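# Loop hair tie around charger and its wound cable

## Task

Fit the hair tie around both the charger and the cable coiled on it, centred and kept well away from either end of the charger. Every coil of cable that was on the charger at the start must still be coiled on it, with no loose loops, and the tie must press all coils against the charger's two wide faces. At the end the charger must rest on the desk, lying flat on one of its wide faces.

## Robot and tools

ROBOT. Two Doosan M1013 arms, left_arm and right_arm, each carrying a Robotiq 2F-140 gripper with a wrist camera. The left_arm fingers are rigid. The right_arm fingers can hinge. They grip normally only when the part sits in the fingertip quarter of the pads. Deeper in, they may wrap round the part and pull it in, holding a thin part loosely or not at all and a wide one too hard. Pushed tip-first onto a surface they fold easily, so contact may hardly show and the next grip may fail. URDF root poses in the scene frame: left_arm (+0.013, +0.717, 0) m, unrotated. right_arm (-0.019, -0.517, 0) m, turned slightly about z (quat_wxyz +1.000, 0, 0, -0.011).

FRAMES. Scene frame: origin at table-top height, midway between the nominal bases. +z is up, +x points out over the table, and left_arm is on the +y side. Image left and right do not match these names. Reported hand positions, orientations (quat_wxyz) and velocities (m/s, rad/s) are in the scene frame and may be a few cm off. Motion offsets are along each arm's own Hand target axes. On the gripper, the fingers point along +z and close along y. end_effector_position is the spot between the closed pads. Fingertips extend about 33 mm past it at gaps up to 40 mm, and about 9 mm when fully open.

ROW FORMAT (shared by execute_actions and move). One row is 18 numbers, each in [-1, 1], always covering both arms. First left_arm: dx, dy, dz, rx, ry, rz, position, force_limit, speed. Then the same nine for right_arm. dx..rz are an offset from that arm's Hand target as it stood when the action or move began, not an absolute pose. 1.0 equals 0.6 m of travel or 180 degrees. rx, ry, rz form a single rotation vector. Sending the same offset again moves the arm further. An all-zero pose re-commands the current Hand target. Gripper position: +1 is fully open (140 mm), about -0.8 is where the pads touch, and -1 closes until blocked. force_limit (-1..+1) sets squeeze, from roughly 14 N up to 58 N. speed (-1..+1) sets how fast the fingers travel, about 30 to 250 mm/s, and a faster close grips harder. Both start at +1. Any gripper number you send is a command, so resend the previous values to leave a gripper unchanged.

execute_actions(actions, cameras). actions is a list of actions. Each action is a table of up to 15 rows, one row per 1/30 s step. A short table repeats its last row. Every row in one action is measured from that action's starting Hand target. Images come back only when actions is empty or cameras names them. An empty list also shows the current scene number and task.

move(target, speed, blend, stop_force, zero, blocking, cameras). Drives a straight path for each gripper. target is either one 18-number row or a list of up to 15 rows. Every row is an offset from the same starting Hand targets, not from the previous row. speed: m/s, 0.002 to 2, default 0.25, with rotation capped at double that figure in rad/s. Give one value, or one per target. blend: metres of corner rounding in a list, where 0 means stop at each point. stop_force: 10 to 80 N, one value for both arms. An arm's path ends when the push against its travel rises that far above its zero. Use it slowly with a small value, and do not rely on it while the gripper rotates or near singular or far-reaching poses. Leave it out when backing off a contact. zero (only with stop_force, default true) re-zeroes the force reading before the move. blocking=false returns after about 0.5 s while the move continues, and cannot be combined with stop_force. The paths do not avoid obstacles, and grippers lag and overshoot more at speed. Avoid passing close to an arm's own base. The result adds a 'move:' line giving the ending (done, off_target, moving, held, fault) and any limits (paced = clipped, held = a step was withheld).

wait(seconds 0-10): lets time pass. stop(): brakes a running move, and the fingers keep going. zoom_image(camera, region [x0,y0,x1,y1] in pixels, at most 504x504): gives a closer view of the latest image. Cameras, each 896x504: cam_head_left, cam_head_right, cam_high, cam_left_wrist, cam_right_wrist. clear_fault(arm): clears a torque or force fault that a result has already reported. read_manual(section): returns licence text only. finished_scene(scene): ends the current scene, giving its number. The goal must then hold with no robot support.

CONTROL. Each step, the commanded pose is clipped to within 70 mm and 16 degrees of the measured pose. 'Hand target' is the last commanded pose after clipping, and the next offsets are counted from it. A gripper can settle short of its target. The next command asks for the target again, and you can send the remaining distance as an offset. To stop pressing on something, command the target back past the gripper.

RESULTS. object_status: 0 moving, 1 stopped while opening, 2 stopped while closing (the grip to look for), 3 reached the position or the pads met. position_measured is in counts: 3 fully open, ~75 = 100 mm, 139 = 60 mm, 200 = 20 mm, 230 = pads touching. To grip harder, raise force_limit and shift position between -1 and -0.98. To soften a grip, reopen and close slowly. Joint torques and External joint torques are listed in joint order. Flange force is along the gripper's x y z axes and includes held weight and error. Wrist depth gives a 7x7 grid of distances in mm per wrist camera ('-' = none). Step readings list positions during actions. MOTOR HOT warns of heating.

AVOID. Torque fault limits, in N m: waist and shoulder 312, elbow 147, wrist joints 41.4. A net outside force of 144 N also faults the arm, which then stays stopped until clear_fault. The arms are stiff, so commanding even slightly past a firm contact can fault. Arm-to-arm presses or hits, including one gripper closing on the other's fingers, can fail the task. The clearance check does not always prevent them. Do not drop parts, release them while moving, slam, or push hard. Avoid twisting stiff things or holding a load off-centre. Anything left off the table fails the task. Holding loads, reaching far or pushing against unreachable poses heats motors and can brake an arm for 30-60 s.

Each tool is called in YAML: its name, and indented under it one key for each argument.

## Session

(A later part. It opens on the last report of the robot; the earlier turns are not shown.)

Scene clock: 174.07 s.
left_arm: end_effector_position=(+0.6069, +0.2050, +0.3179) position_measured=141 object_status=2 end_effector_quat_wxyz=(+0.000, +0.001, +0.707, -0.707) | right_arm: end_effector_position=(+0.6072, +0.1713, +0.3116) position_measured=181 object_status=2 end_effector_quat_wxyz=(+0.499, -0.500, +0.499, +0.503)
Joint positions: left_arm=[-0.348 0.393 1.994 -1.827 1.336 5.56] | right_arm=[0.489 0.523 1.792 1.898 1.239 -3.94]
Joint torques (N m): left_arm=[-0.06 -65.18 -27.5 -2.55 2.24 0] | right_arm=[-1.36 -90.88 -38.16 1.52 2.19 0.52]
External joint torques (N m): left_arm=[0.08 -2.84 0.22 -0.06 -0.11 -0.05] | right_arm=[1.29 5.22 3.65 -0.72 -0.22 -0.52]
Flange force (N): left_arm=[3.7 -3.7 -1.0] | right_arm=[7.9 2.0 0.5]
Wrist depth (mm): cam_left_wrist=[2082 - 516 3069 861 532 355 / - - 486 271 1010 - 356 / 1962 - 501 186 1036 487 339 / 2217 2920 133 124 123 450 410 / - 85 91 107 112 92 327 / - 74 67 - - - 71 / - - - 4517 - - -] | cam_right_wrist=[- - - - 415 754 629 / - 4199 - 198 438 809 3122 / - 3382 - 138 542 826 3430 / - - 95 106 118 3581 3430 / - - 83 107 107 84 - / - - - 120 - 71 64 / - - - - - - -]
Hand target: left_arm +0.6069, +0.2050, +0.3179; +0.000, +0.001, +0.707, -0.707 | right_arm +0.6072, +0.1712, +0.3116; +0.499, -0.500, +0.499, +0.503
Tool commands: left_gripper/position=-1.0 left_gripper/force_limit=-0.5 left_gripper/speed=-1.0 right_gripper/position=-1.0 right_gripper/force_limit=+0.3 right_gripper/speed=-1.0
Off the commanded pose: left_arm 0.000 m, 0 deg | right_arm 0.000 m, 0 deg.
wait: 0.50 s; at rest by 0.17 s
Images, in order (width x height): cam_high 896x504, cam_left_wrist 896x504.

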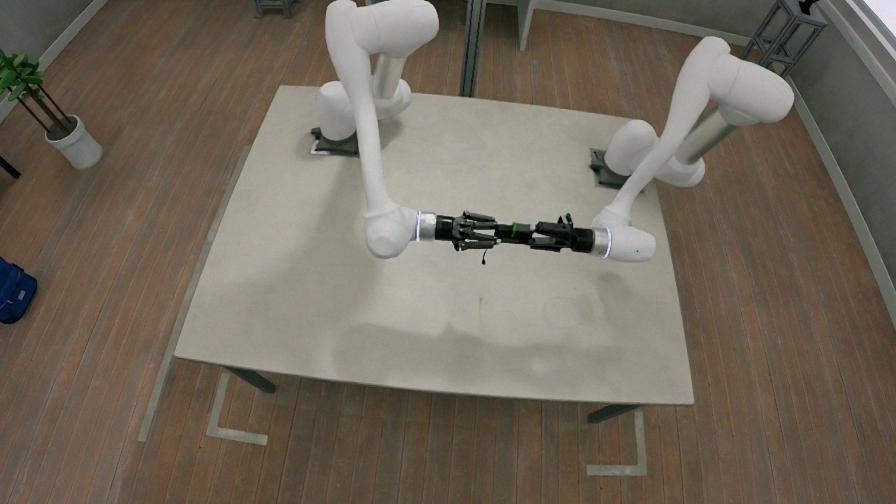

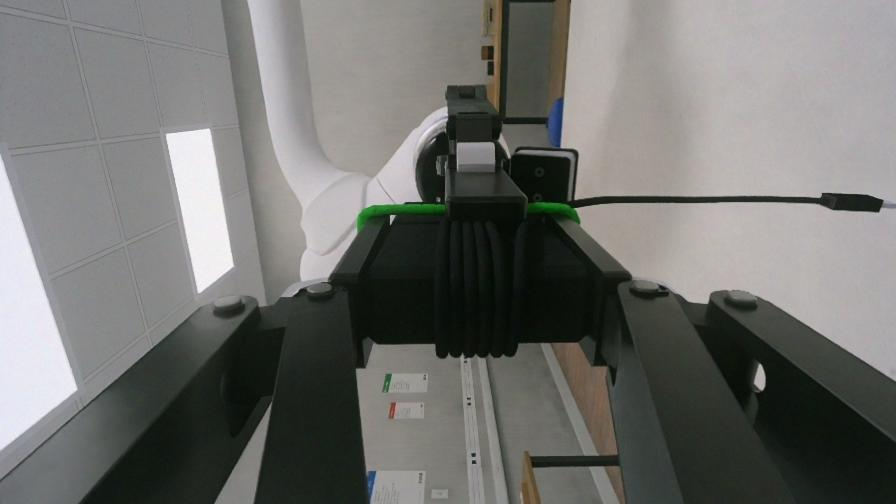

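move:
  target: [0,0,0,0,0,0,0.06,1,-0.9,0,0,0,0,0,0,-1,0.3,-1]

move:
  target: [0,0,-0.02,0,0,0,0.06,1,-0.9,0,0,0,0,0,0,-1,0.3,-1]
  speed: 0.03
  cameras: ["cam_left_wrist","cam_high","cam_right_wrist"]

zoom_image:
  camera: "cam_left_wrist"
  region: [330, 150, 630, 400]

zoom_image:
  camera: "cam_high"
  region: [450, 190, 570, 270]

Scene clock: 174.97 s.
left_arm: end_effector_position=(+0.6069, +0.2050, +0.3179) position_measured=122 object_status=0 end_effector_quat_wxyz=(+0.000, +0.001, +0.707, -0.707) | right_arm: end_effector_position=(+0.6072, +0.1712, +0.3116) position_measured=181 object_status=2 end_effector_quat_wxyz=(+0.499, -0.500, +0.499, +0.503)
Joint positions: left_arm=[-0.348 0.393 1.994 -1.827 1.336 5.56] | right_arm=[0.489 0.523 1.792 1.898 1.239 -3.94]
Joint torques (N m): left_arm=[2.33 -63.1 -26.51 -2.22 1.56 -0.07] | right_arm=[-2.51 -92.55 -38.73 1.84 3 0.42]
External joint torques (N m): left_arm=[-2.38 -4.59 -0.66 -0.38 0.55 0.02] | right_arm=[2.57 6.87 4.25 -1.05 -1.03 -0.42]
Flange force (N): left_arm=[5.5 -5.8 2.2] | right_arm=[9.3 2.0 3.0]
Wrist depth (mm): cam_left_wrist=[1915 - 507 - 3573 - 375 / 2177 - 508 268 2238 578 371 / 2082 - 494 187 765 617 343 / 2177 2721 133 133 128 497 343 / - 85 91 108 112 92 310 / - 71 71 - - - - / - - - - - - -] | cam_right_wrist=[3291 3122 2865 2899 412 747 629 / - 2767 - 186 439 783 3336 / - - 3865 139 518 831 3529 / - 3635 4199 109 111 851 4128 / - - 83 107 108 83 - / - - - - - 71 64 / - - - - - - -]
Hand target: left_arm +0.6069, +0.2050, +0.3179; +0.000, +0.001, +0.707, -0.707 | right_arm +0.6072, +0.1712, +0.3116; +0.499, -0.500, +0.499, +0.503
Off the commanded pose: left_arm 0.000 m, 0 deg | right_arm 0.000 m, 0 deg.
move: done

Scene clock: 175.70 s.
left_arm: end_effector_position=(+0.6070, +0.2170, +0.3179) position_measured=122 object_status=3 end_effector_quat_wxyz=(+0.000, +0.001, +0.707, -0.707) | right_arm: end_effector_position=(+0.6072, +0.1713, +0.3116) position_measured=181 object_status=2 end_effector_quat_wxyz=(+0.499, -0.500, +0.499, +0.503)
Joint positions: left_arm=[-0.33 0.389 2 -1.814 1.349 5.559] | right_arm=[0.489 0.523 1.792 1.898 1.239 -3.94]
Joint torques (N m): left_arm=[1.63 -62.78 -26.56 -2.41 1.54 -0.06] | right_arm=[-1.67 -92.76 -38.87 1.77 2.95 0.28]
External joint torques (N m): left_arm=[-1.6 -4.5 -0.52 -0.15 0.58 0.01] | right_arm=[1.56 7.07 4.38 -0.97 -0.98 -0.28]
Flange force (N): left_arm=[5.1 -5.8 0.8] | right_arm=[9.4 1.3 1.7]
Wrist depth (mm): cam_left_wrist=[- 2885 522 2631 2468 534 354 / - 2784 525 281 - 580 356 / - - 495 198 812 552 357 / 1735 - 133 130 129 489 357 / - 86 91 123 123 91 312 / - - 3150 2574 - - - / - - 3192 - - - -] | cam_right_wrist=[- 2832 3204 2934 422 731 623 / - - - 197 450 809 3083 / - 3865 3479 145 556 851 3382 / - - - 109 111 854 6244 / 3690 - 83 107 108 83 - / - - - 122 - 71 64 / - - - - - - -]
Hand target: left_arm +0.6070, +0.2170, +0.3179; +0.000, +0.001, +0.707, -0.707 | right_arm +0.6072, +0.1712, +0.3116; +0.499, -0.500, +0.499, +0.503
Off the commanded pose: left_arm 0.000 m, 0 deg | right_arm 0.000 m, 0 deg.
move: done
Images, in order (width x height): cam_high 896x504, cam_left_wrist 896x504, cam_right_wrist 896x504.

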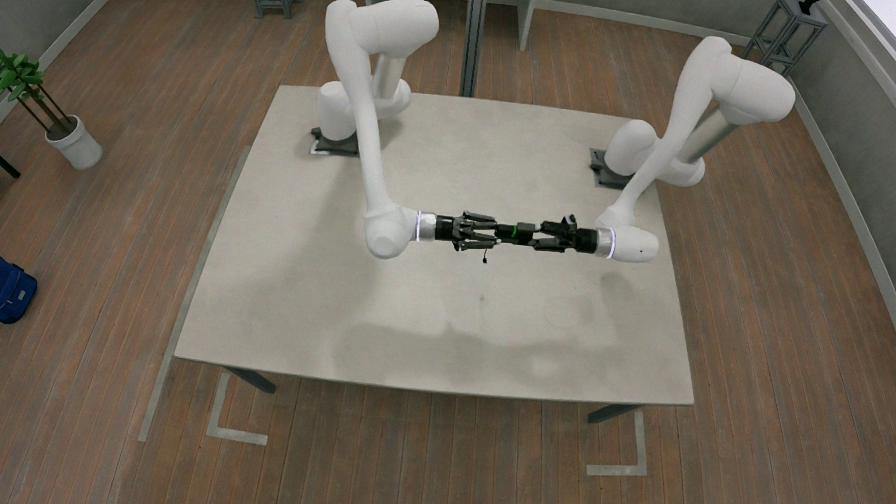

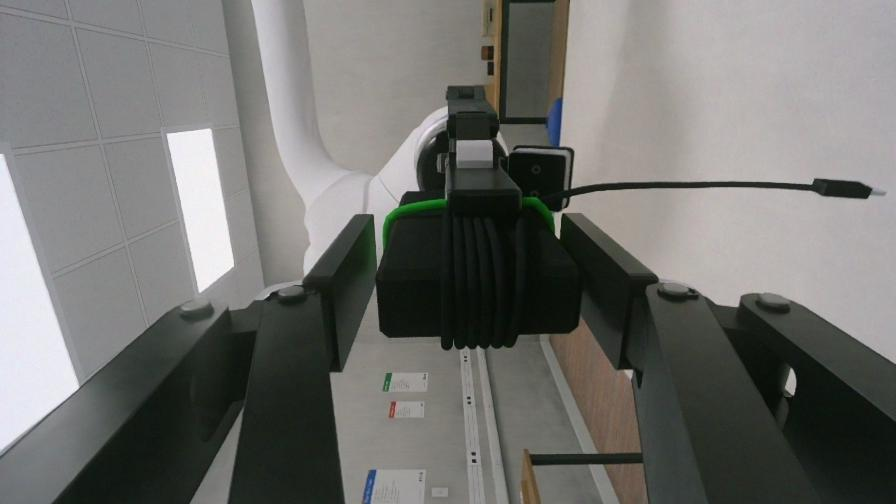

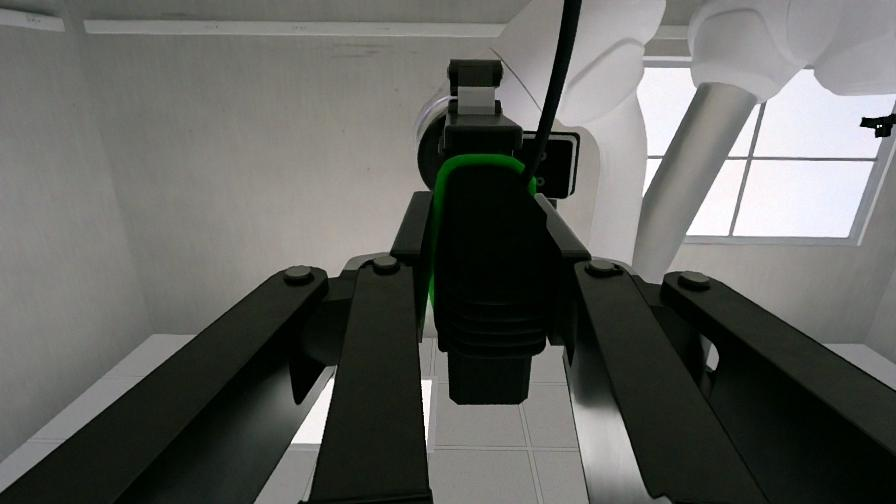

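Scaled by 1.680.

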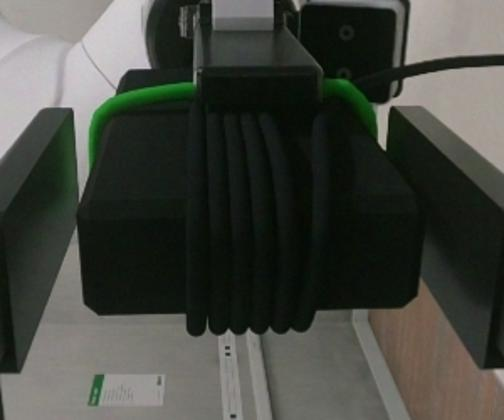

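Scaled by 4.200.

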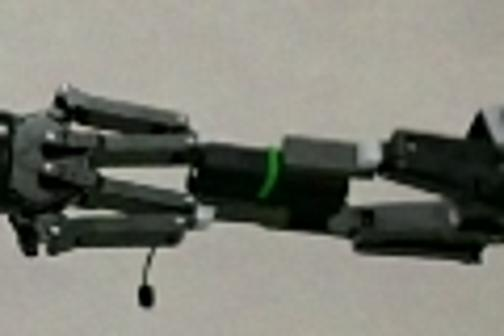

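move:
  target:
    - [0,0,-0.2,0,0,0,0.06,1,-0.9,0,0,0,0,0,0,-1,0.3,-1]
    - [0.003,-0.253,-0.233,-0.385,-0.385,-0.385,0.4,1,-0.5,0,0,0,0,0,0.5,-1,0.3,-1]
  speed: 0.25
  cameras: ["all"]

zoom_image:
  camera: "cam_high"
  region: [450, 190, 570, 270]

Scene clock: 183.33 s.
left_arm: end_effector_position=(+0.6053, +0.3568, +0.4698) position_measured=78 object_status=0 end_effector_quat_wxyz=(-0.001, +0.706, -0.708, +0.000) | right_arm: end_effector_position=(+0.6072, +0.1712, +0.3115) position_measured=181 object_status=2 end_effector_quat_wxyz=(-0.003, -0.001, +0.706, +0.708)
Joint positions: left_arm=[-0.596 0.22 1.271 0.001 1.65 2.547] | right_arm=[0.489 0.523 1.792 1.898 1.239 -2.369]
Joint torques (N m): left_arm=[1.53 -61.43 -42.65 4.38 -0.4 -0.03] | right_arm=[-1.38 -93.14 -38.89 1.71 3.02 0.46]
External joint torques (N m): left_arm=[-1.48 -5.03 -0.4 0 0.37 0.03] | right_arm=[1.45 7.48 4.43 -0.91 -1.05 -0.41]
Flange force (N): left_arm=[-2.1 7.6 -0.8] | right_arm=[1.1 -10.1 1.9]
Wrist depth (mm): cam_left_wrist=[1222 - 531 527 539 510 529 / 1274 - 549 553 558 574 - / 1330 - 583 588 587 - - / 1425 1376 164 628 150 123 630 / 1460 89 649 658 652 99 86 / - 67 - 713 - - - / - - 1686 1607 1748 - -] | cam_right_wrist=[347 517 3083 3690 3083 - 286 / 363 518 747 3581 3635 - 295 / 350 488 - 131 - - 319 / 390 491 95 109 109 334 335 / 352 - 83 108 109 84 1980 / - - - 122 - 71 67 / - - - - - - -]
Hand target: left_arm +0.6053, +0.3568, +0.4698; -0.001, +0.706, -0.708, +0.000 | right_arm +0.6072, +0.1712, +0.3116; -0.003, -0.001, +0.706, +0.708
Off the commanded pose: left_arm 0.000 m, 0 deg | right_arm 0.000 m, 0 deg.
move: done

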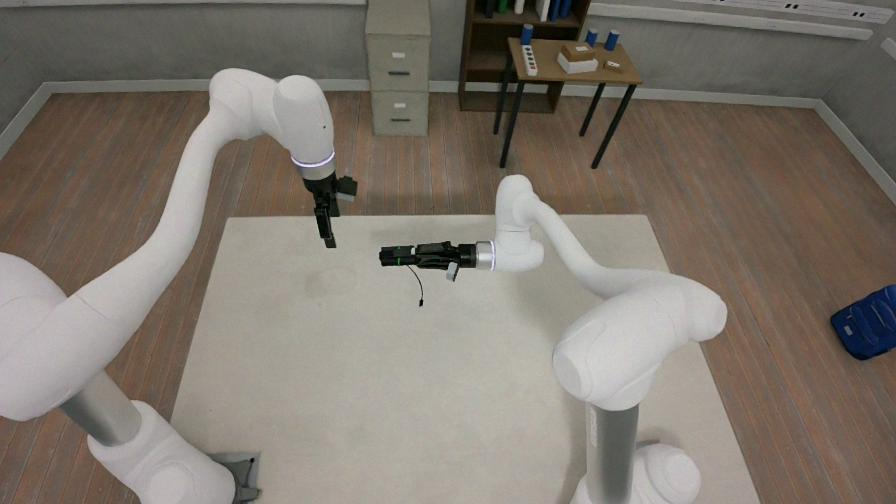

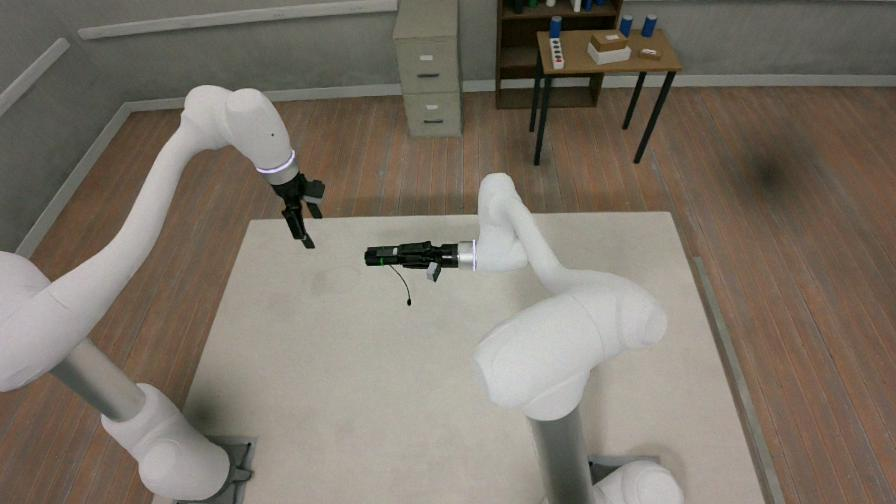

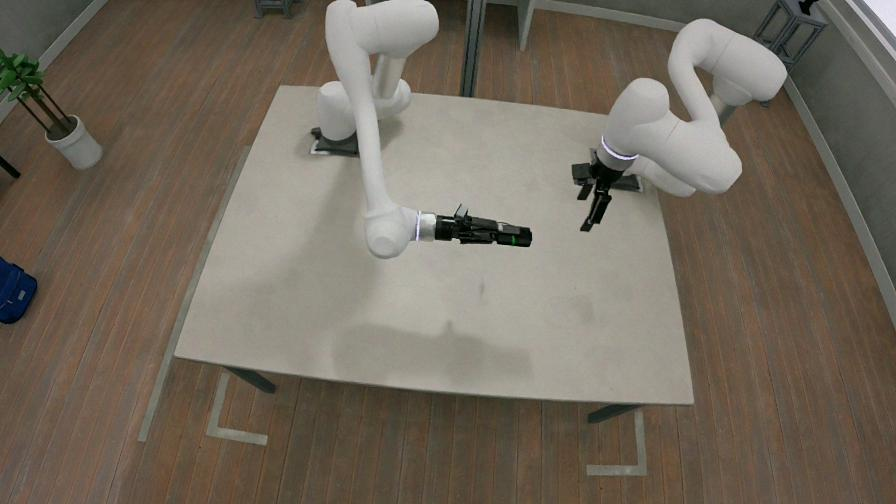

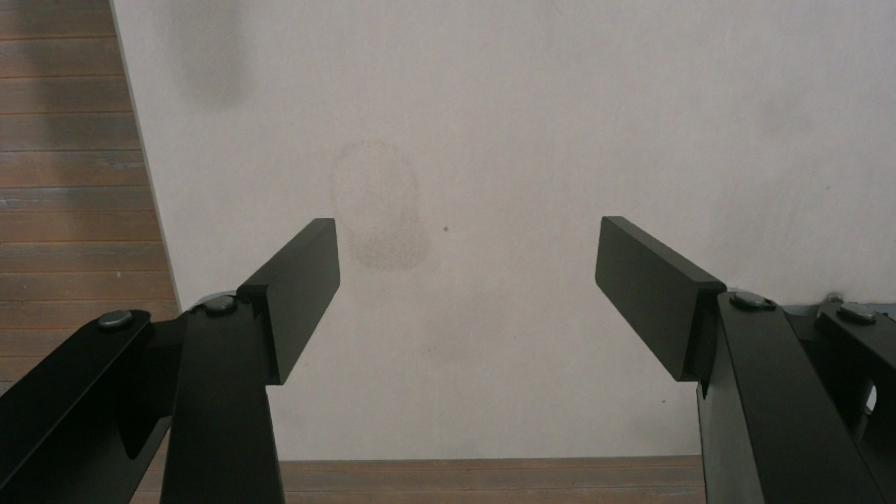

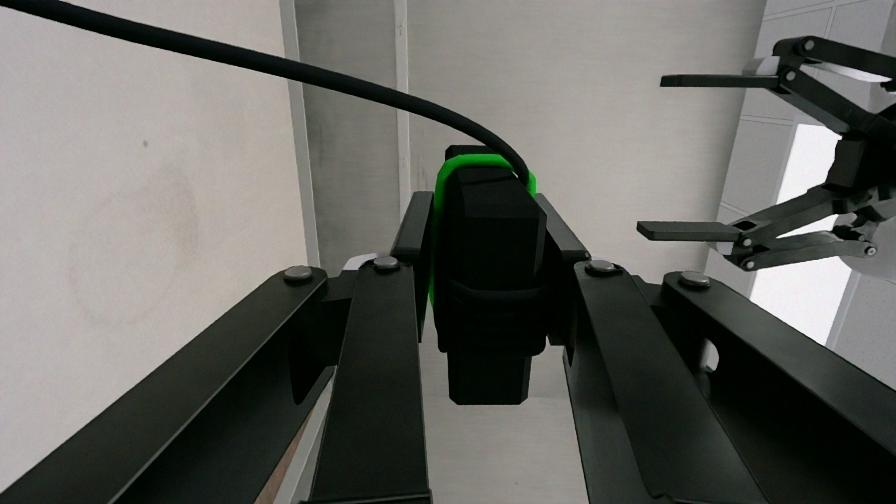

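Scaled by 4.200.

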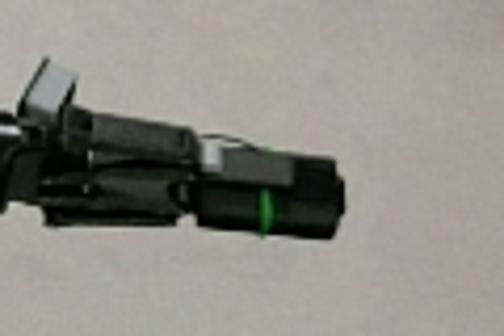

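move:
  target: [0.233,0,0.03,0,0,0,0.4,1,-0.5,0,0,0,0,0,0,-1,0.3,-1]
  speed: 0.2
  cameras: ["cam_left_wrist"]

Scene clock: 184.63 s.
left_arm: end_effector_position=(+0.6050, +0.2170, +0.4517) position_measured=78 object_status=3 end_effector_quat_wxyz=(-0.001, +0.706, -0.708, +0.000) | right_arm: end_effector_position=(+0.6072, +0.1712, +0.3116) position_measured=181 object_status=2 end_effector_quat_wxyz=(-0.003, -0.001, +0.706, +0.708)
Joint positions: left_arm=[-0.746 0.359 1.121 0.001 1.662 2.398] | right_arm=[0.489 0.523 1.792 1.898 1.239 -2.369]
Joint torques (N m): left_arm=[1.17 -73.99 -42.77 4.39 -0.48 -0.05] | right_arm=[-1.48 -92.59 -38.46 1.8 2.94 0.34]
External joint torques (N m): left_arm=[-1.1 -5.94 0 -0.03 0.44 0.05] | right_arm=[1.61 6.94 4.01 -1 -0.97 -0.29]
Flange force (N): left_arm=[-5.6 8.8 0.2] | right_arm=[0.8 -9.1 2.1]
Wrist depth (mm): cam_left_wrist=[1191 - 506 219 493 518 - / 1241 - - 241 - - - / 1338 - - 259 553 - - / 1392 - 132 622 - 593 - / 1384 89 107 - - 98 89 / - 67 680 661 - - - / - - 737 - - - -] | cam_right_wrist=[348 519 3083 - - 2342 - / 363 488 788 - 3865 - 2435 / 367 523 3006 145 3044 3690 2485 / 390 524 731 109 109 4199 1996 / 350 - 83 108 108 84 198 / - - - 121 - 71 67 / - - - 3529 - - -]
Hand target: left_arm +0.6050, +0.2170, +0.4517; -0.001, +0.706, -0.708, +0.000 | right_arm +0.6072, +0.1712, +0.3116; -0.003, -0.001, +0.706, +0.708
Off the commanded pose: left_arm 0.000 m, 0 deg | right_arm 0.000 m, 0 deg.
move: done
Images, in order (width x height): cam_left_wrist 896x504.

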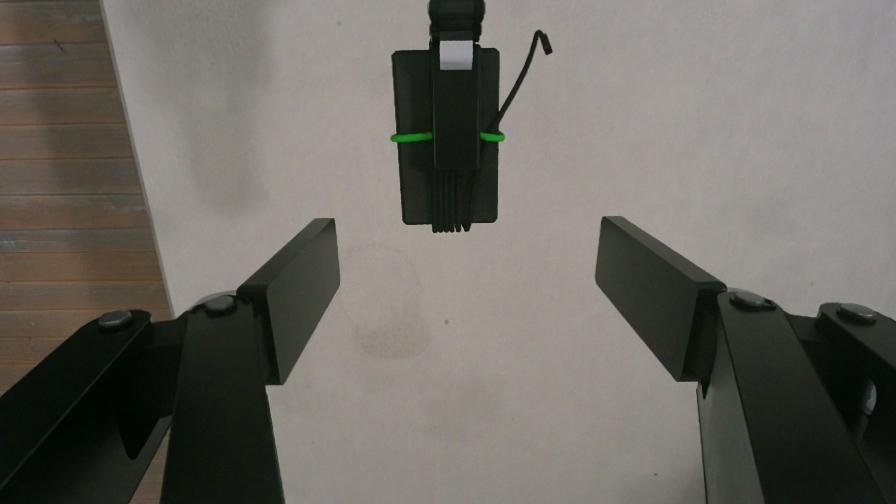

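zoom_image:
  camera: "cam_left_wrist"
  region: [350, 10, 570, 250]

zoom_image:
  camera: "cam_right_wrist"
  region: [380, 80, 600, 420]

Scaled by 2.100.

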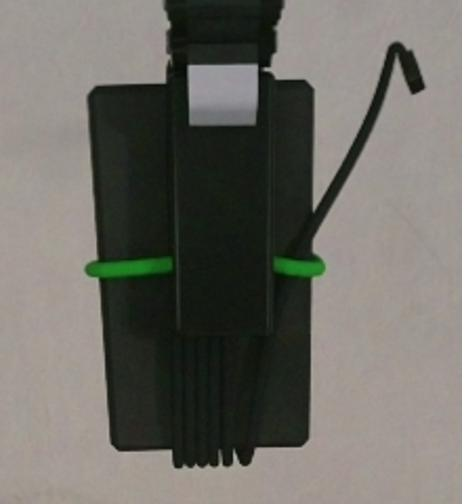

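This scene's latest camera images include none from cam_right_wrist. They are from: cam_left_wrist. cam_right_wrist's image comes with the result of a call that names it in "cameras".

move:
  target:
    - [-0.0025,-0.0083,0.1937,0,0,0,0.4,1,-0.5,0,0,0,0,0,0,-1,0.3,-1]
    - [-0.0025,-0.0083,0.1937,0,0,0,-0.03,0,-0.8,0,0,0,0,0,0,-1,0.3,-1]
  speed: 0.1
  cameras: ["cam_left_wrist","cam_right_wrist"]

zoom_image:
  camera: "cam_left_wrist"
  region: [300, 0, 650, 350]

zoom_image:
  camera: "cam_right_wrist"
  region: [250, 0, 650, 420]

Scene clock: 188.03 s.
left_arm: end_effector_position=(+0.6101, +0.2186, +0.3354) position_measured=132 object_status=0 end_effector_quat_wxyz=(-0.001, +0.706, -0.708, +0.000) | right_arm: end_effector_position=(+0.6072, +0.1712, +0.3116) position_measured=181 object_status=2 end_effector_quat_wxyz=(-0.003, -0.001, +0.706, +0.708)
Joint positions: left_arm=[-0.74 0.366 1.319 0.001 1.457 2.403] | right_arm=[0.489 0.523 1.792 1.898 1.239 -2.369]
Joint torques (N m): left_arm=[1.92 -75.74 -42.4 4.37 -0.47 0] | right_arm=[-2.01 -92.54 -38.83 1.71 2.99 0.36]
External joint torques (N m): left_arm=[-1.93 -4.84 -0.3 -0.02 0.43 0] | right_arm=[1.93 6.93 4.42 -0.9 -1.02 -0.31]
Flange force (N): left_arm=[-2.7 7.1 -2.1] | right_arm=[1.9 -9.4 2.2]
Wrist depth (mm): cam_left_wrist=[416 414 414 118 139 - 414 / 443 - 428 126 139 444 434 / 1179 - 460 133 140 455 - / 1222 483 134 151 147 472 493 / 1338 89 93 518 135 92 501 / - 71 71 558 - - 73 / - - - 571 - - -] | cam_right_wrist=[346 433 2799 - 2619 - - / 362 520 3382 - 168 165 160 / 381 521 3805 130 - - 170 / 409 494 95 106 109 195 180 / 350 - 83 107 108 84 194 / - - - 122 - 71 67 / - - - - - - -]
Hand target: left_arm +0.6101, +0.2186, +0.3355; -0.001, +0.706, -0.708, +0.000 | right_arm +0.6072, +0.1712, +0.3116; -0.003, -0.001, +0.706, +0.708
Off the commanded pose: left_arm 0.000 m, 0 deg | right_arm 0.000 m, 0 deg.
move: done
Images, in order (width x height): cam_left_wrist 896x504, cam_right_wrist 896x504.

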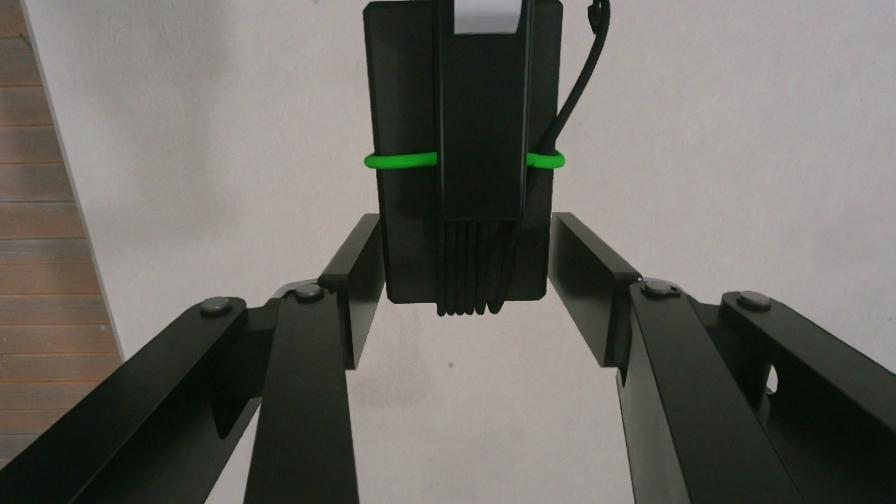

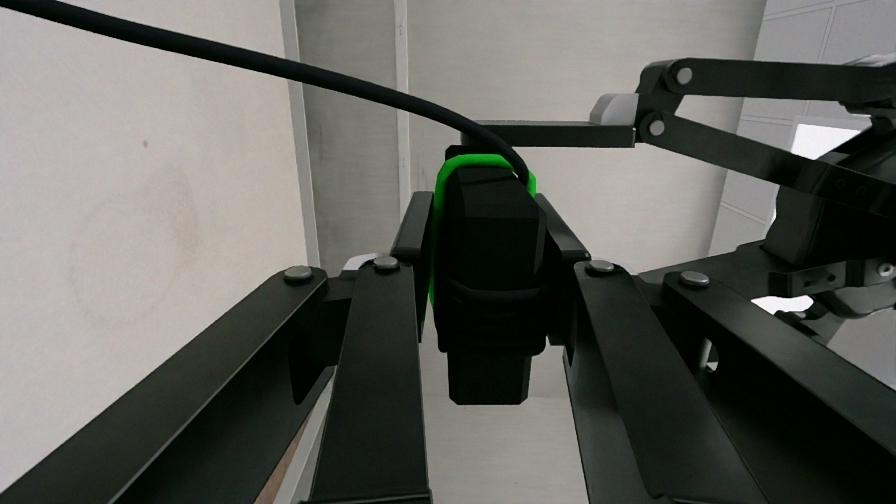

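Scaled by 1.440.

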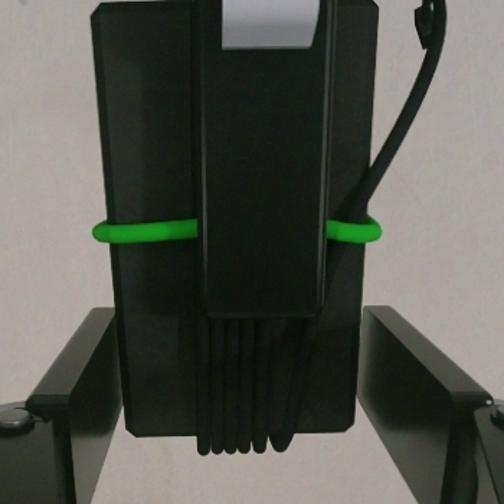

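Scaled by 1.200.

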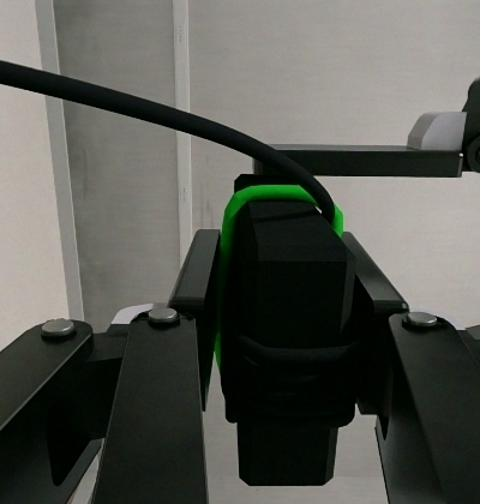

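move:
  target: [0,0,0,0,0,0,-1,-0.1,-1,0,0,0,0,0,0,-1,0.3,-1]

wait:
  seconds: 0.4

move:
  target:
    - [0,0,0,0,0,0,-1,-0.1,-1,0,0,0,0,0,0,-0.1,0.3,-1]
    - [0,0,0,0,0,0,-1,-0.1,-1,0,0,-0.25,0,0,0,-0.1,0.3,-1]
  speed: 0.12
  cameras: ["cam_left_wrist","cam_right_wrist"]

zoom_image:
  camera: "cam_left_wrist"
  region: [300, 0, 650, 350]

Scene clock: 188.87 s.
left_arm: end_effector_position=(+0.6102, +0.2186, +0.3354) position_measured=140 object_status=2 end_effector_quat_wxyz=(-0.001, +0.706, -0.708, +0.000) | right_arm: end_effector_position=(+0.6072, +0.1712, +0.3116) position_measured=181 object_status=2 end_effector_quat_wxyz=(-0.003, -0.001, +0.706, +0.708)
Joint positions: left_arm=[-0.74 0.366 1.319 0.001 1.457 2.403] | right_arm=[0.489 0.523 1.792 1.898 1.239 -2.369]
Joint torques (N m): left_arm=[-4.71 -74.41 -39.94 1.7 0.65 0.25] | right_arm=[-4.78 -93.4 -42.88 3.86 1.56 0.47]
External joint torques (N m): left_arm=[4.69 -6.17 -2.72 2.64 -0.69 -0.25] | right_arm=[4.58 7.75 8.43 -3.02 0.41 -0.42]
Flange force (N): left_arm=[-7.0 -0.5 -4.1] | right_arm=[8.4 -12.0 -1.4]
Wrist depth (mm): cam_left_wrist=[430 411 419 119 130 412 419 / 431 438 427 126 136 448 436 / 1215 - - 133 457 466 - / 1287 - - 151 149 495 515 / 1360 85 96 510 128 91 509 / - 74 67 553 - - 71 / - - - - - - -] | cam_right_wrist=[361 515 2934 - 3006 - - / 365 486 3430 - 167 165 160 / 366 492 3747 130 166 168 170 / 366 492 95 107 109 192 181 / 350 - 83 108 108 84 194 / - - - 124 - 71 67 / - - - - - - -]
Hand target: left_arm +0.6101, +0.2186, +0.3355; -0.001, +0.706, -0.708, +0.000 | right_arm +0.6072, +0.1712, +0.3116; -0.003, -0.001, +0.706, +0.708
Off the commanded pose: left_arm 0.000 m, 0 deg | right_arm 0.000 m, 0 deg.
move: done

Scene clock: 189.27 s.
left_arm: end_effector_position=(+0.6102, +0.2186, +0.3354) position_measured=140 object_status=2 end_effector_quat_wxyz=(-0.001, +0.706, -0.708, +0.000) | right_arm: end_effector_position=(+0.6072, +0.1712, +0.3116) position_measured=181 object_status=2 end_effector_quat_wxyz=(-0.003, -0.001, +0.706, +0.708)
Joint positions: left_arm=[-0.74 0.366 1.319 0.001 1.457 2.403] | right_arm=[0.489 0.523 1.792 1.898 1.239 -2.369]
Joint torques (N m): left_arm=[-4.23 -74.91 -40.08 1.86 0.72 0.21] | right_arm=[-5.01 -92.99 -43.05 3.84 1.54 0.41]
External joint torques (N m): left_arm=[4.28 -5.38 -2.5 2.47 -0.76 -0.21] | right_arm=[4.96 7.29 8.56 -3.03 0.43 -0.36]
Flange force (N): left_arm=[-6.2 -0.7 -3.5] | right_arm=[9.3 -11.4 -1.4]
Wrist depth (mm): cam_left_wrist=[415 416 404 119 256 409 418 / 443 440 432 126 137 - - / 1179 451 460 133 136 469 463 / 1308 480 476 152 149 - 486 / 1368 88 93 517 112 91 510 / - 74 67 552 - - 71 / - - - - - - -] | cam_right_wrist=[348 519 3083 - 3163 - 2511 / 347 - 3163 3336 166 161 160 / 349 - 4199 131 167 171 171 / 365 521 94 107 109 190 181 / 350 - 83 107 109 84 193 / - - - 122 - 71 67 / - - - - - - -]
Hand target: left_arm +0.6101, +0.2186, +0.3355; -0.001, +0.706, -0.708, +0.000 | right_arm +0.6072, +0.1712, +0.3116; -0.003, -0.001, +0.706, +0.708
Tool commands: left_gripper/position=-1.0 left_gripper/force_limit=-0.1 left_gripper/speed=-1.0 right_gripper/position=-1.0 right_gripper/force_limit=+0.3 right_gripper/speed=-1.0
Off the commanded pose: left_arm 0.000 m, 0 deg | right_arm 0.000 m, 0 deg.
wait: 0.40 s; at rest by 0.17 s

Scene clock: 191.97 s.
left_arm: end_effector_position=(+0.6101, +0.2186, +0.3355) position_measured=141 object_status=2 end_effector_quat_wxyz=(-0.001, +0.706, -0.708, +0.000) | right_arm: end_effector_position=(+0.6080, +0.0213, +0.3111) position_measured=141 object_status=3 end_effector_quat_wxyz=(-0.003, -0.001, +0.706, +0.708)
Joint positions: left_arm=[-0.74 0.366 1.319 0.001 1.457 2.403] | right_arm=[0.286 0.451 1.917 1.76 1.394 -2.383]
Joint torques (N m): left_arm=[1.94 -77.92 -44.46 4.31 -0.54 -0.09] | right_arm=[-1.77 -80.31 -35.14 1.49 2.2 0.27]
External joint torques (N m): left_arm=[-1.92 -2.8 1.77 0.03 0.5 0.09] | right_arm=[1.91 3.01 2.5 -0.21 -0.2 -0.22]
Flange force (N): left_arm=[-3.6 8.0 1.3] | right_arm=[2.2 -5.2 2.3]
Wrist depth (mm): cam_left_wrist=[415 414 407 138 411 - 410 / 434 437 441 142 145 438 439 / 460 - 460 147 449 458 461 / 1280 486 - 152 153 491 - / 1345 88 96 519 127 91 - / - 74 67 - - - 70 / - - - 614 - - -] | cam_right_wrist=[318 517 - - - - 483 / 348 518 - 322 303 309 301 / - - 1122 252 331 321 295 / 365 458 101 3529 139 450 389 / 333 85 88 - - 89 75 / - - - 4775 - 64 70 / - - - - - - 67]
Hand target: left_arm +0.6101, +0.2186, +0.3355; -0.001, +0.706, -0.708, +0.000 | right_arm +0.6081, +0.0212, +0.3111; -0.003, -0.001, +0.706, +0.708
Off the commanded pose: left_arm 0.000 m, 0 deg | right_arm 0.000 m, 0 deg.
move: done
Images, in order (width x height): cam_left_wrist 896x504, cam_right_wrist 896x504.

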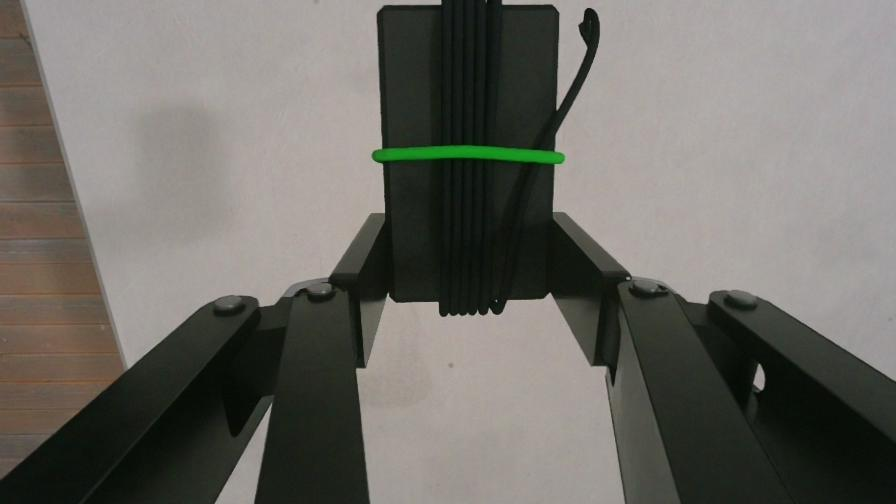

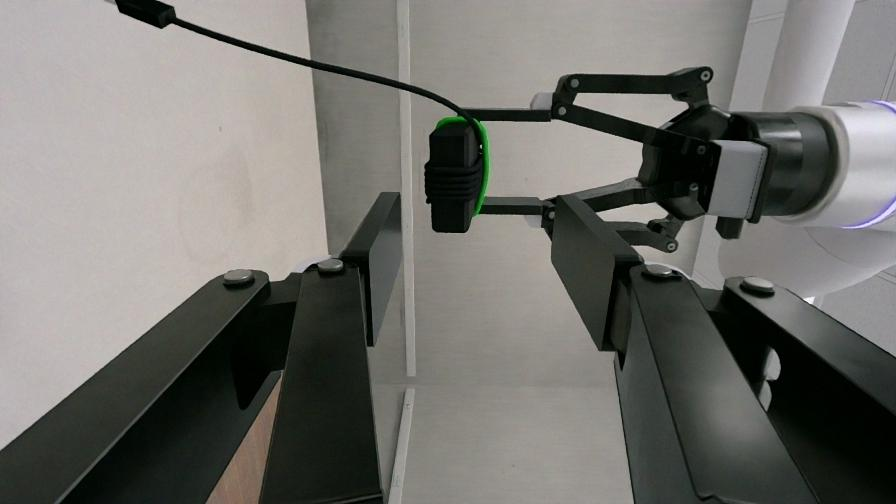

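Scaled by 1.440.

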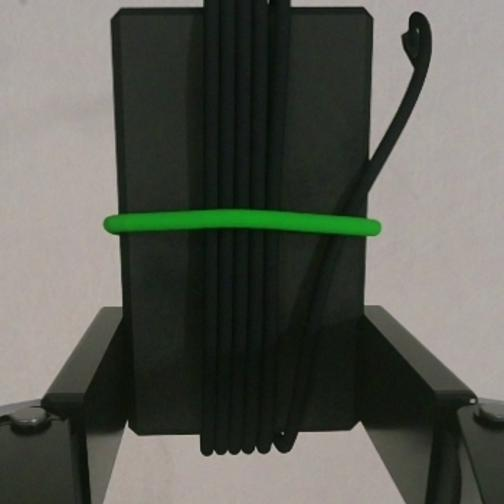

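move:
  target:
    - [0,0,0,0,0,0,-1,-0.1,-1,0.1017,-0.138,-0.02,0,0,-0.5,0.15,0,-1]
    - [0,0,0,0,0,0,-1,-0.1,-1,0.1017,-0.138,0.1,0,0,-0.5,0.15,0,-1]
  speed: 0.2
  blend: 0.02
  cameras: ["cam_left_wrist","cam_right_wrist","cam_high"]

zoom_image:
  camera: "cam_high"
  region: [420, 170, 600, 290]

Scene clock: 198.17 s.
left_arm: end_effector_position=(+0.6101, +0.2186, +0.3355) position_measured=141 object_status=2 end_effector_quat_wxyz=(-0.001, +0.706, -0.708, +0.000) | right_arm: end_effector_position=(+0.5465, +0.0811, +0.2287) position_measured=110 object_status=3 end_effector_quat_wxyz=(+0.499, -0.500, +0.499, +0.503)
Joint positions: left_arm=[-0.74 0.366 1.319 0.001 1.457 2.403] | right_arm=[0.404 0.524 2.019 1.888 1.364 -4.144]
Joint torques (N m): left_arm=[1.68 -77.68 -44.29 4.36 -0.58 -0.05] | right_arm=[-2.04 -83.21 -29.38 0.83 2.49 0.33]
External joint torques (N m): left_arm=[-1.8 -2.92 1.55 -0.01 0.53 0.05] | right_arm=[2.11 4.17 1.61 -0.16 -0.19 -0.33]
Flange force (N): left_arm=[-3.5 7.7 0.9] | right_arm=[7.0 0.5 3.5]
Wrist depth (mm): cam_left_wrist=[- - 416 138 409 419 418 / 1098 428 434 142 145 - 441 / 1119 - 467 147 154 - 465 / 1330 469 470 153 148 475 491 / 1338 85 96 158 127 91 83 / - 73 67 - - - 70 / - - - - - - -] | cam_right_wrist=[- - - - 879 752 644 / 4059 - - - 817 771 710 / - - 3430 4199 3247 3635 3529 / - - 118 5181 135 3928 3635 / - 90 106 - 867 79 84 / - - 335 331 870 - 69 / - - - 361 629 - -]
Hand target: left_arm +0.6101, +0.2186, +0.3355; -0.001, +0.706, -0.708, +0.000 | right_arm +0.5465, +0.0811, +0.2287; +0.499, -0.500, +0.499, +0.503
Off the commanded pose: left_arm 0.000 m, 0 deg | right_arm 0.000 m, 0 deg.
move: done
Images, in order (width x height): cam_high 896x504, cam_left_wrist 896x504, cam_right_wrist 896x504.

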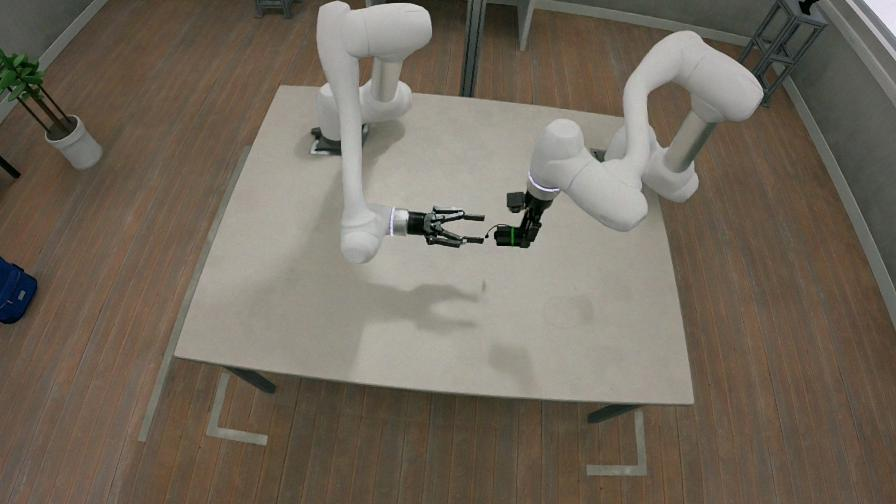

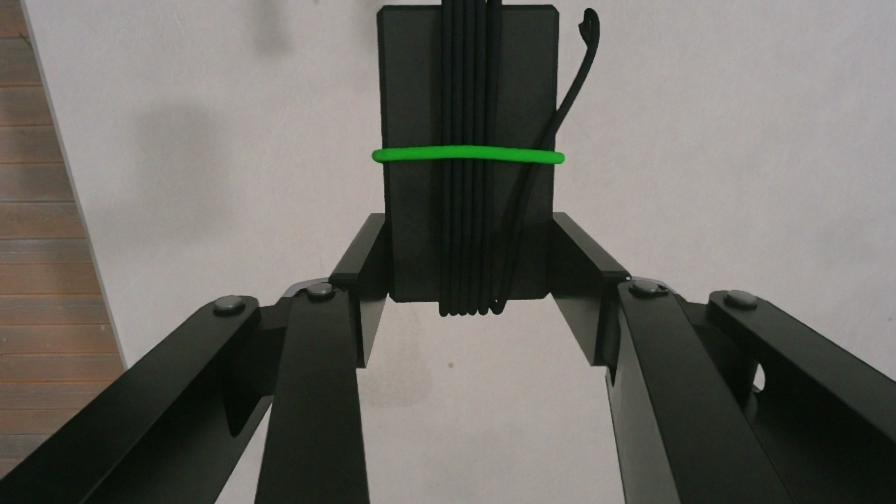

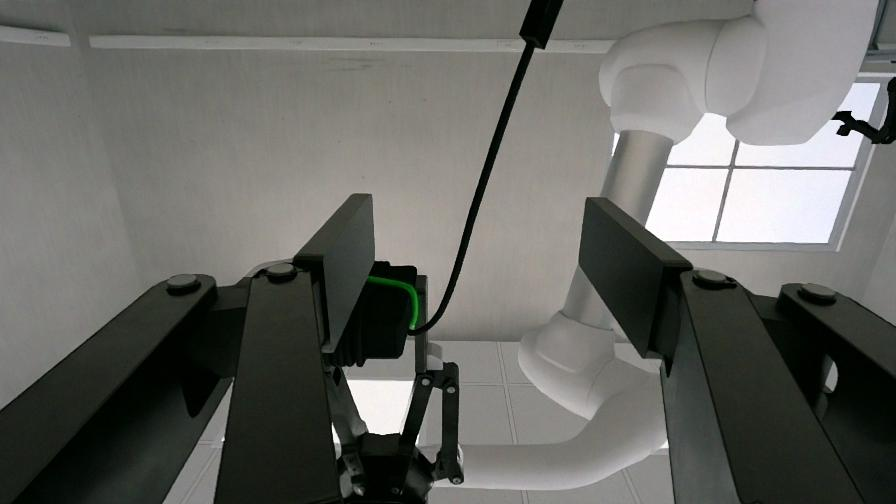

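Scaled by 2.800.

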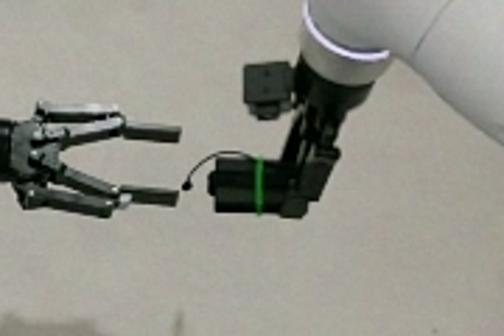

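move:
  target:
    - [0,0,0,0,0,0,-1,-0.1,-1,0,0.008,0.092,0,0,0,0.15,0,-1]
    - [0,0,0,0,0,0,-1,-0.1,-1,0,0.008,0.092,0,0,0,-0.55,-0.5,-0.5]
  speed: 0.15
  cameras: ["cam_left_wrist","cam_right_wrist"]

zoom_image:
  camera: "cam_right_wrist"
  region: [300, 0, 650, 350]

Scene clock: 200.23 s.
left_arm: end_effector_position=(+0.6101, +0.2186, +0.3355) position_measured=141 object_status=2 end_effector_quat_wxyz=(-0.001, +0.706, -0.708, +0.000) | right_arm: end_effector_position=(+0.5413, +0.1363, +0.2289) position_measured=199 object_status=0 end_effector_quat_wxyz=(+0.499, -0.500, +0.499, +0.503)
Joint positions: left_arm=[-0.74 0.366 1.319 0.001 1.457 2.403] | right_arm=[0.487 0.545 1.977 1.955 1.312 -4.14]
Joint torques (N m): left_arm=[1.19 -77.49 -44.43 4.35 -0.56 -0.06] | right_arm=[-1.97 -85.65 -30.49 0.66 2.52 0.38]
External joint torques (N m): left_arm=[-1.04 -3.19 1.7 0.01 0.52 0.06] | right_arm=[1.86 4.01 1.92 -0.15 -0.21 -0.38]
Flange force (N): left_arm=[-4.7 7.7 1.1] | right_arm=[6.6 1.4 2.6]
Wrist depth (mm): cam_left_wrist=[414 413 - 138 199 435 416 / 439 431 - 142 146 - - / 469 450 485 147 434 466 460 / 1323 480 134 151 148 477 510 / 1323 88 96 527 128 91 - / - 74 71 547 - - 70 / - - - - - - -] | cam_right_wrist=[2647 4349 - 3382 809 723 590 / 3083 - 3690 - 851 729 641 / 2799 3581 3430 3163 812 3336 3430 / 2865 3336 3479 109 130 3928 4059 / - - 88 78 74 84 4128 / - - - - - 68 63 / - - - - - - -]
Hand target: left_arm +0.6101, +0.2186, +0.3355; -0.001, +0.706, -0.708, +0.000 | right_arm +0.5413, +0.1363, +0.2289; +0.499, -0.500, +0.499, +0.503
Off the commanded pose: left_arm 0.000 m, 0 deg | right_arm 0.000 m, 0 deg.
move: done
Images, in order (width x height): cam_left_wrist 896x504, cam_right_wrist 896x504.

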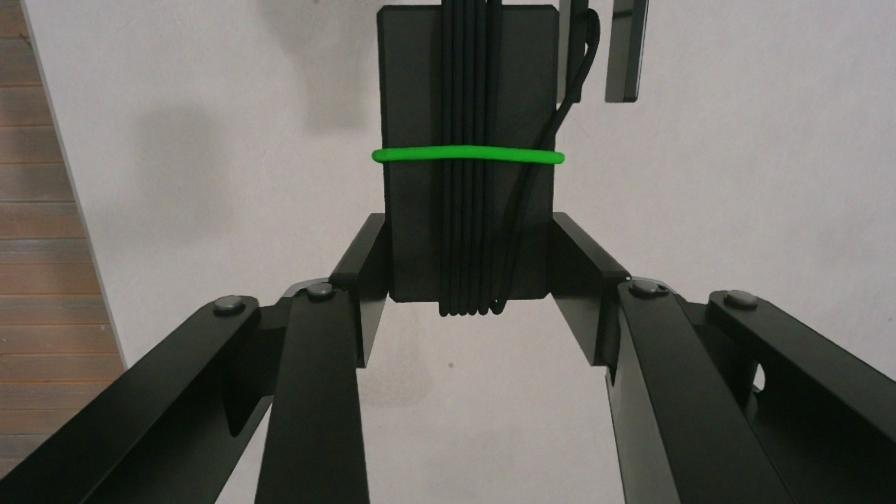

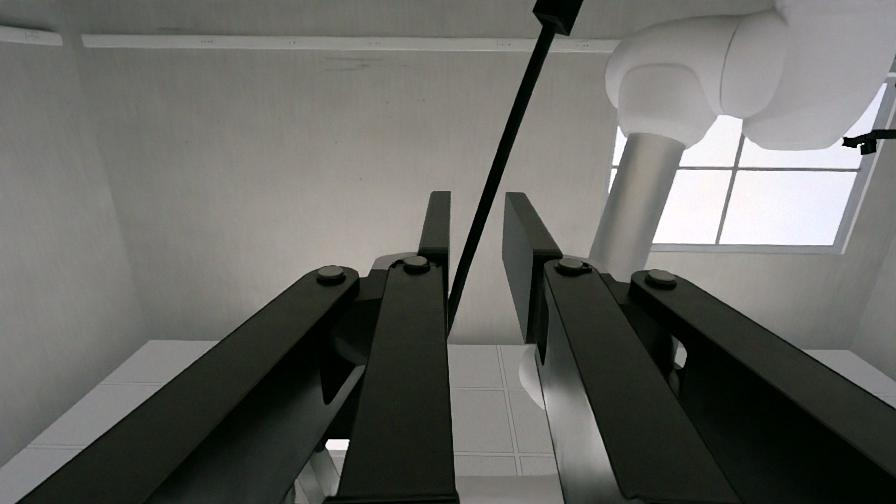

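Scaled by 1.440.

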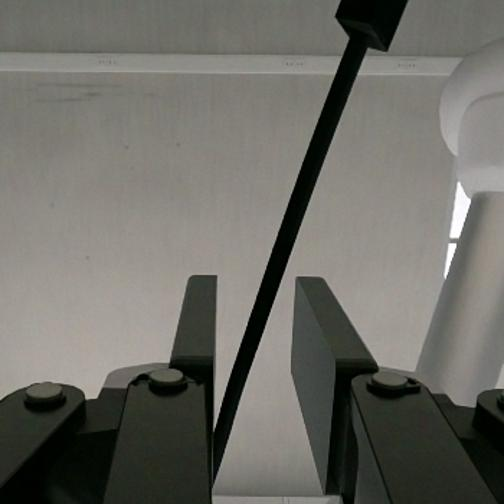

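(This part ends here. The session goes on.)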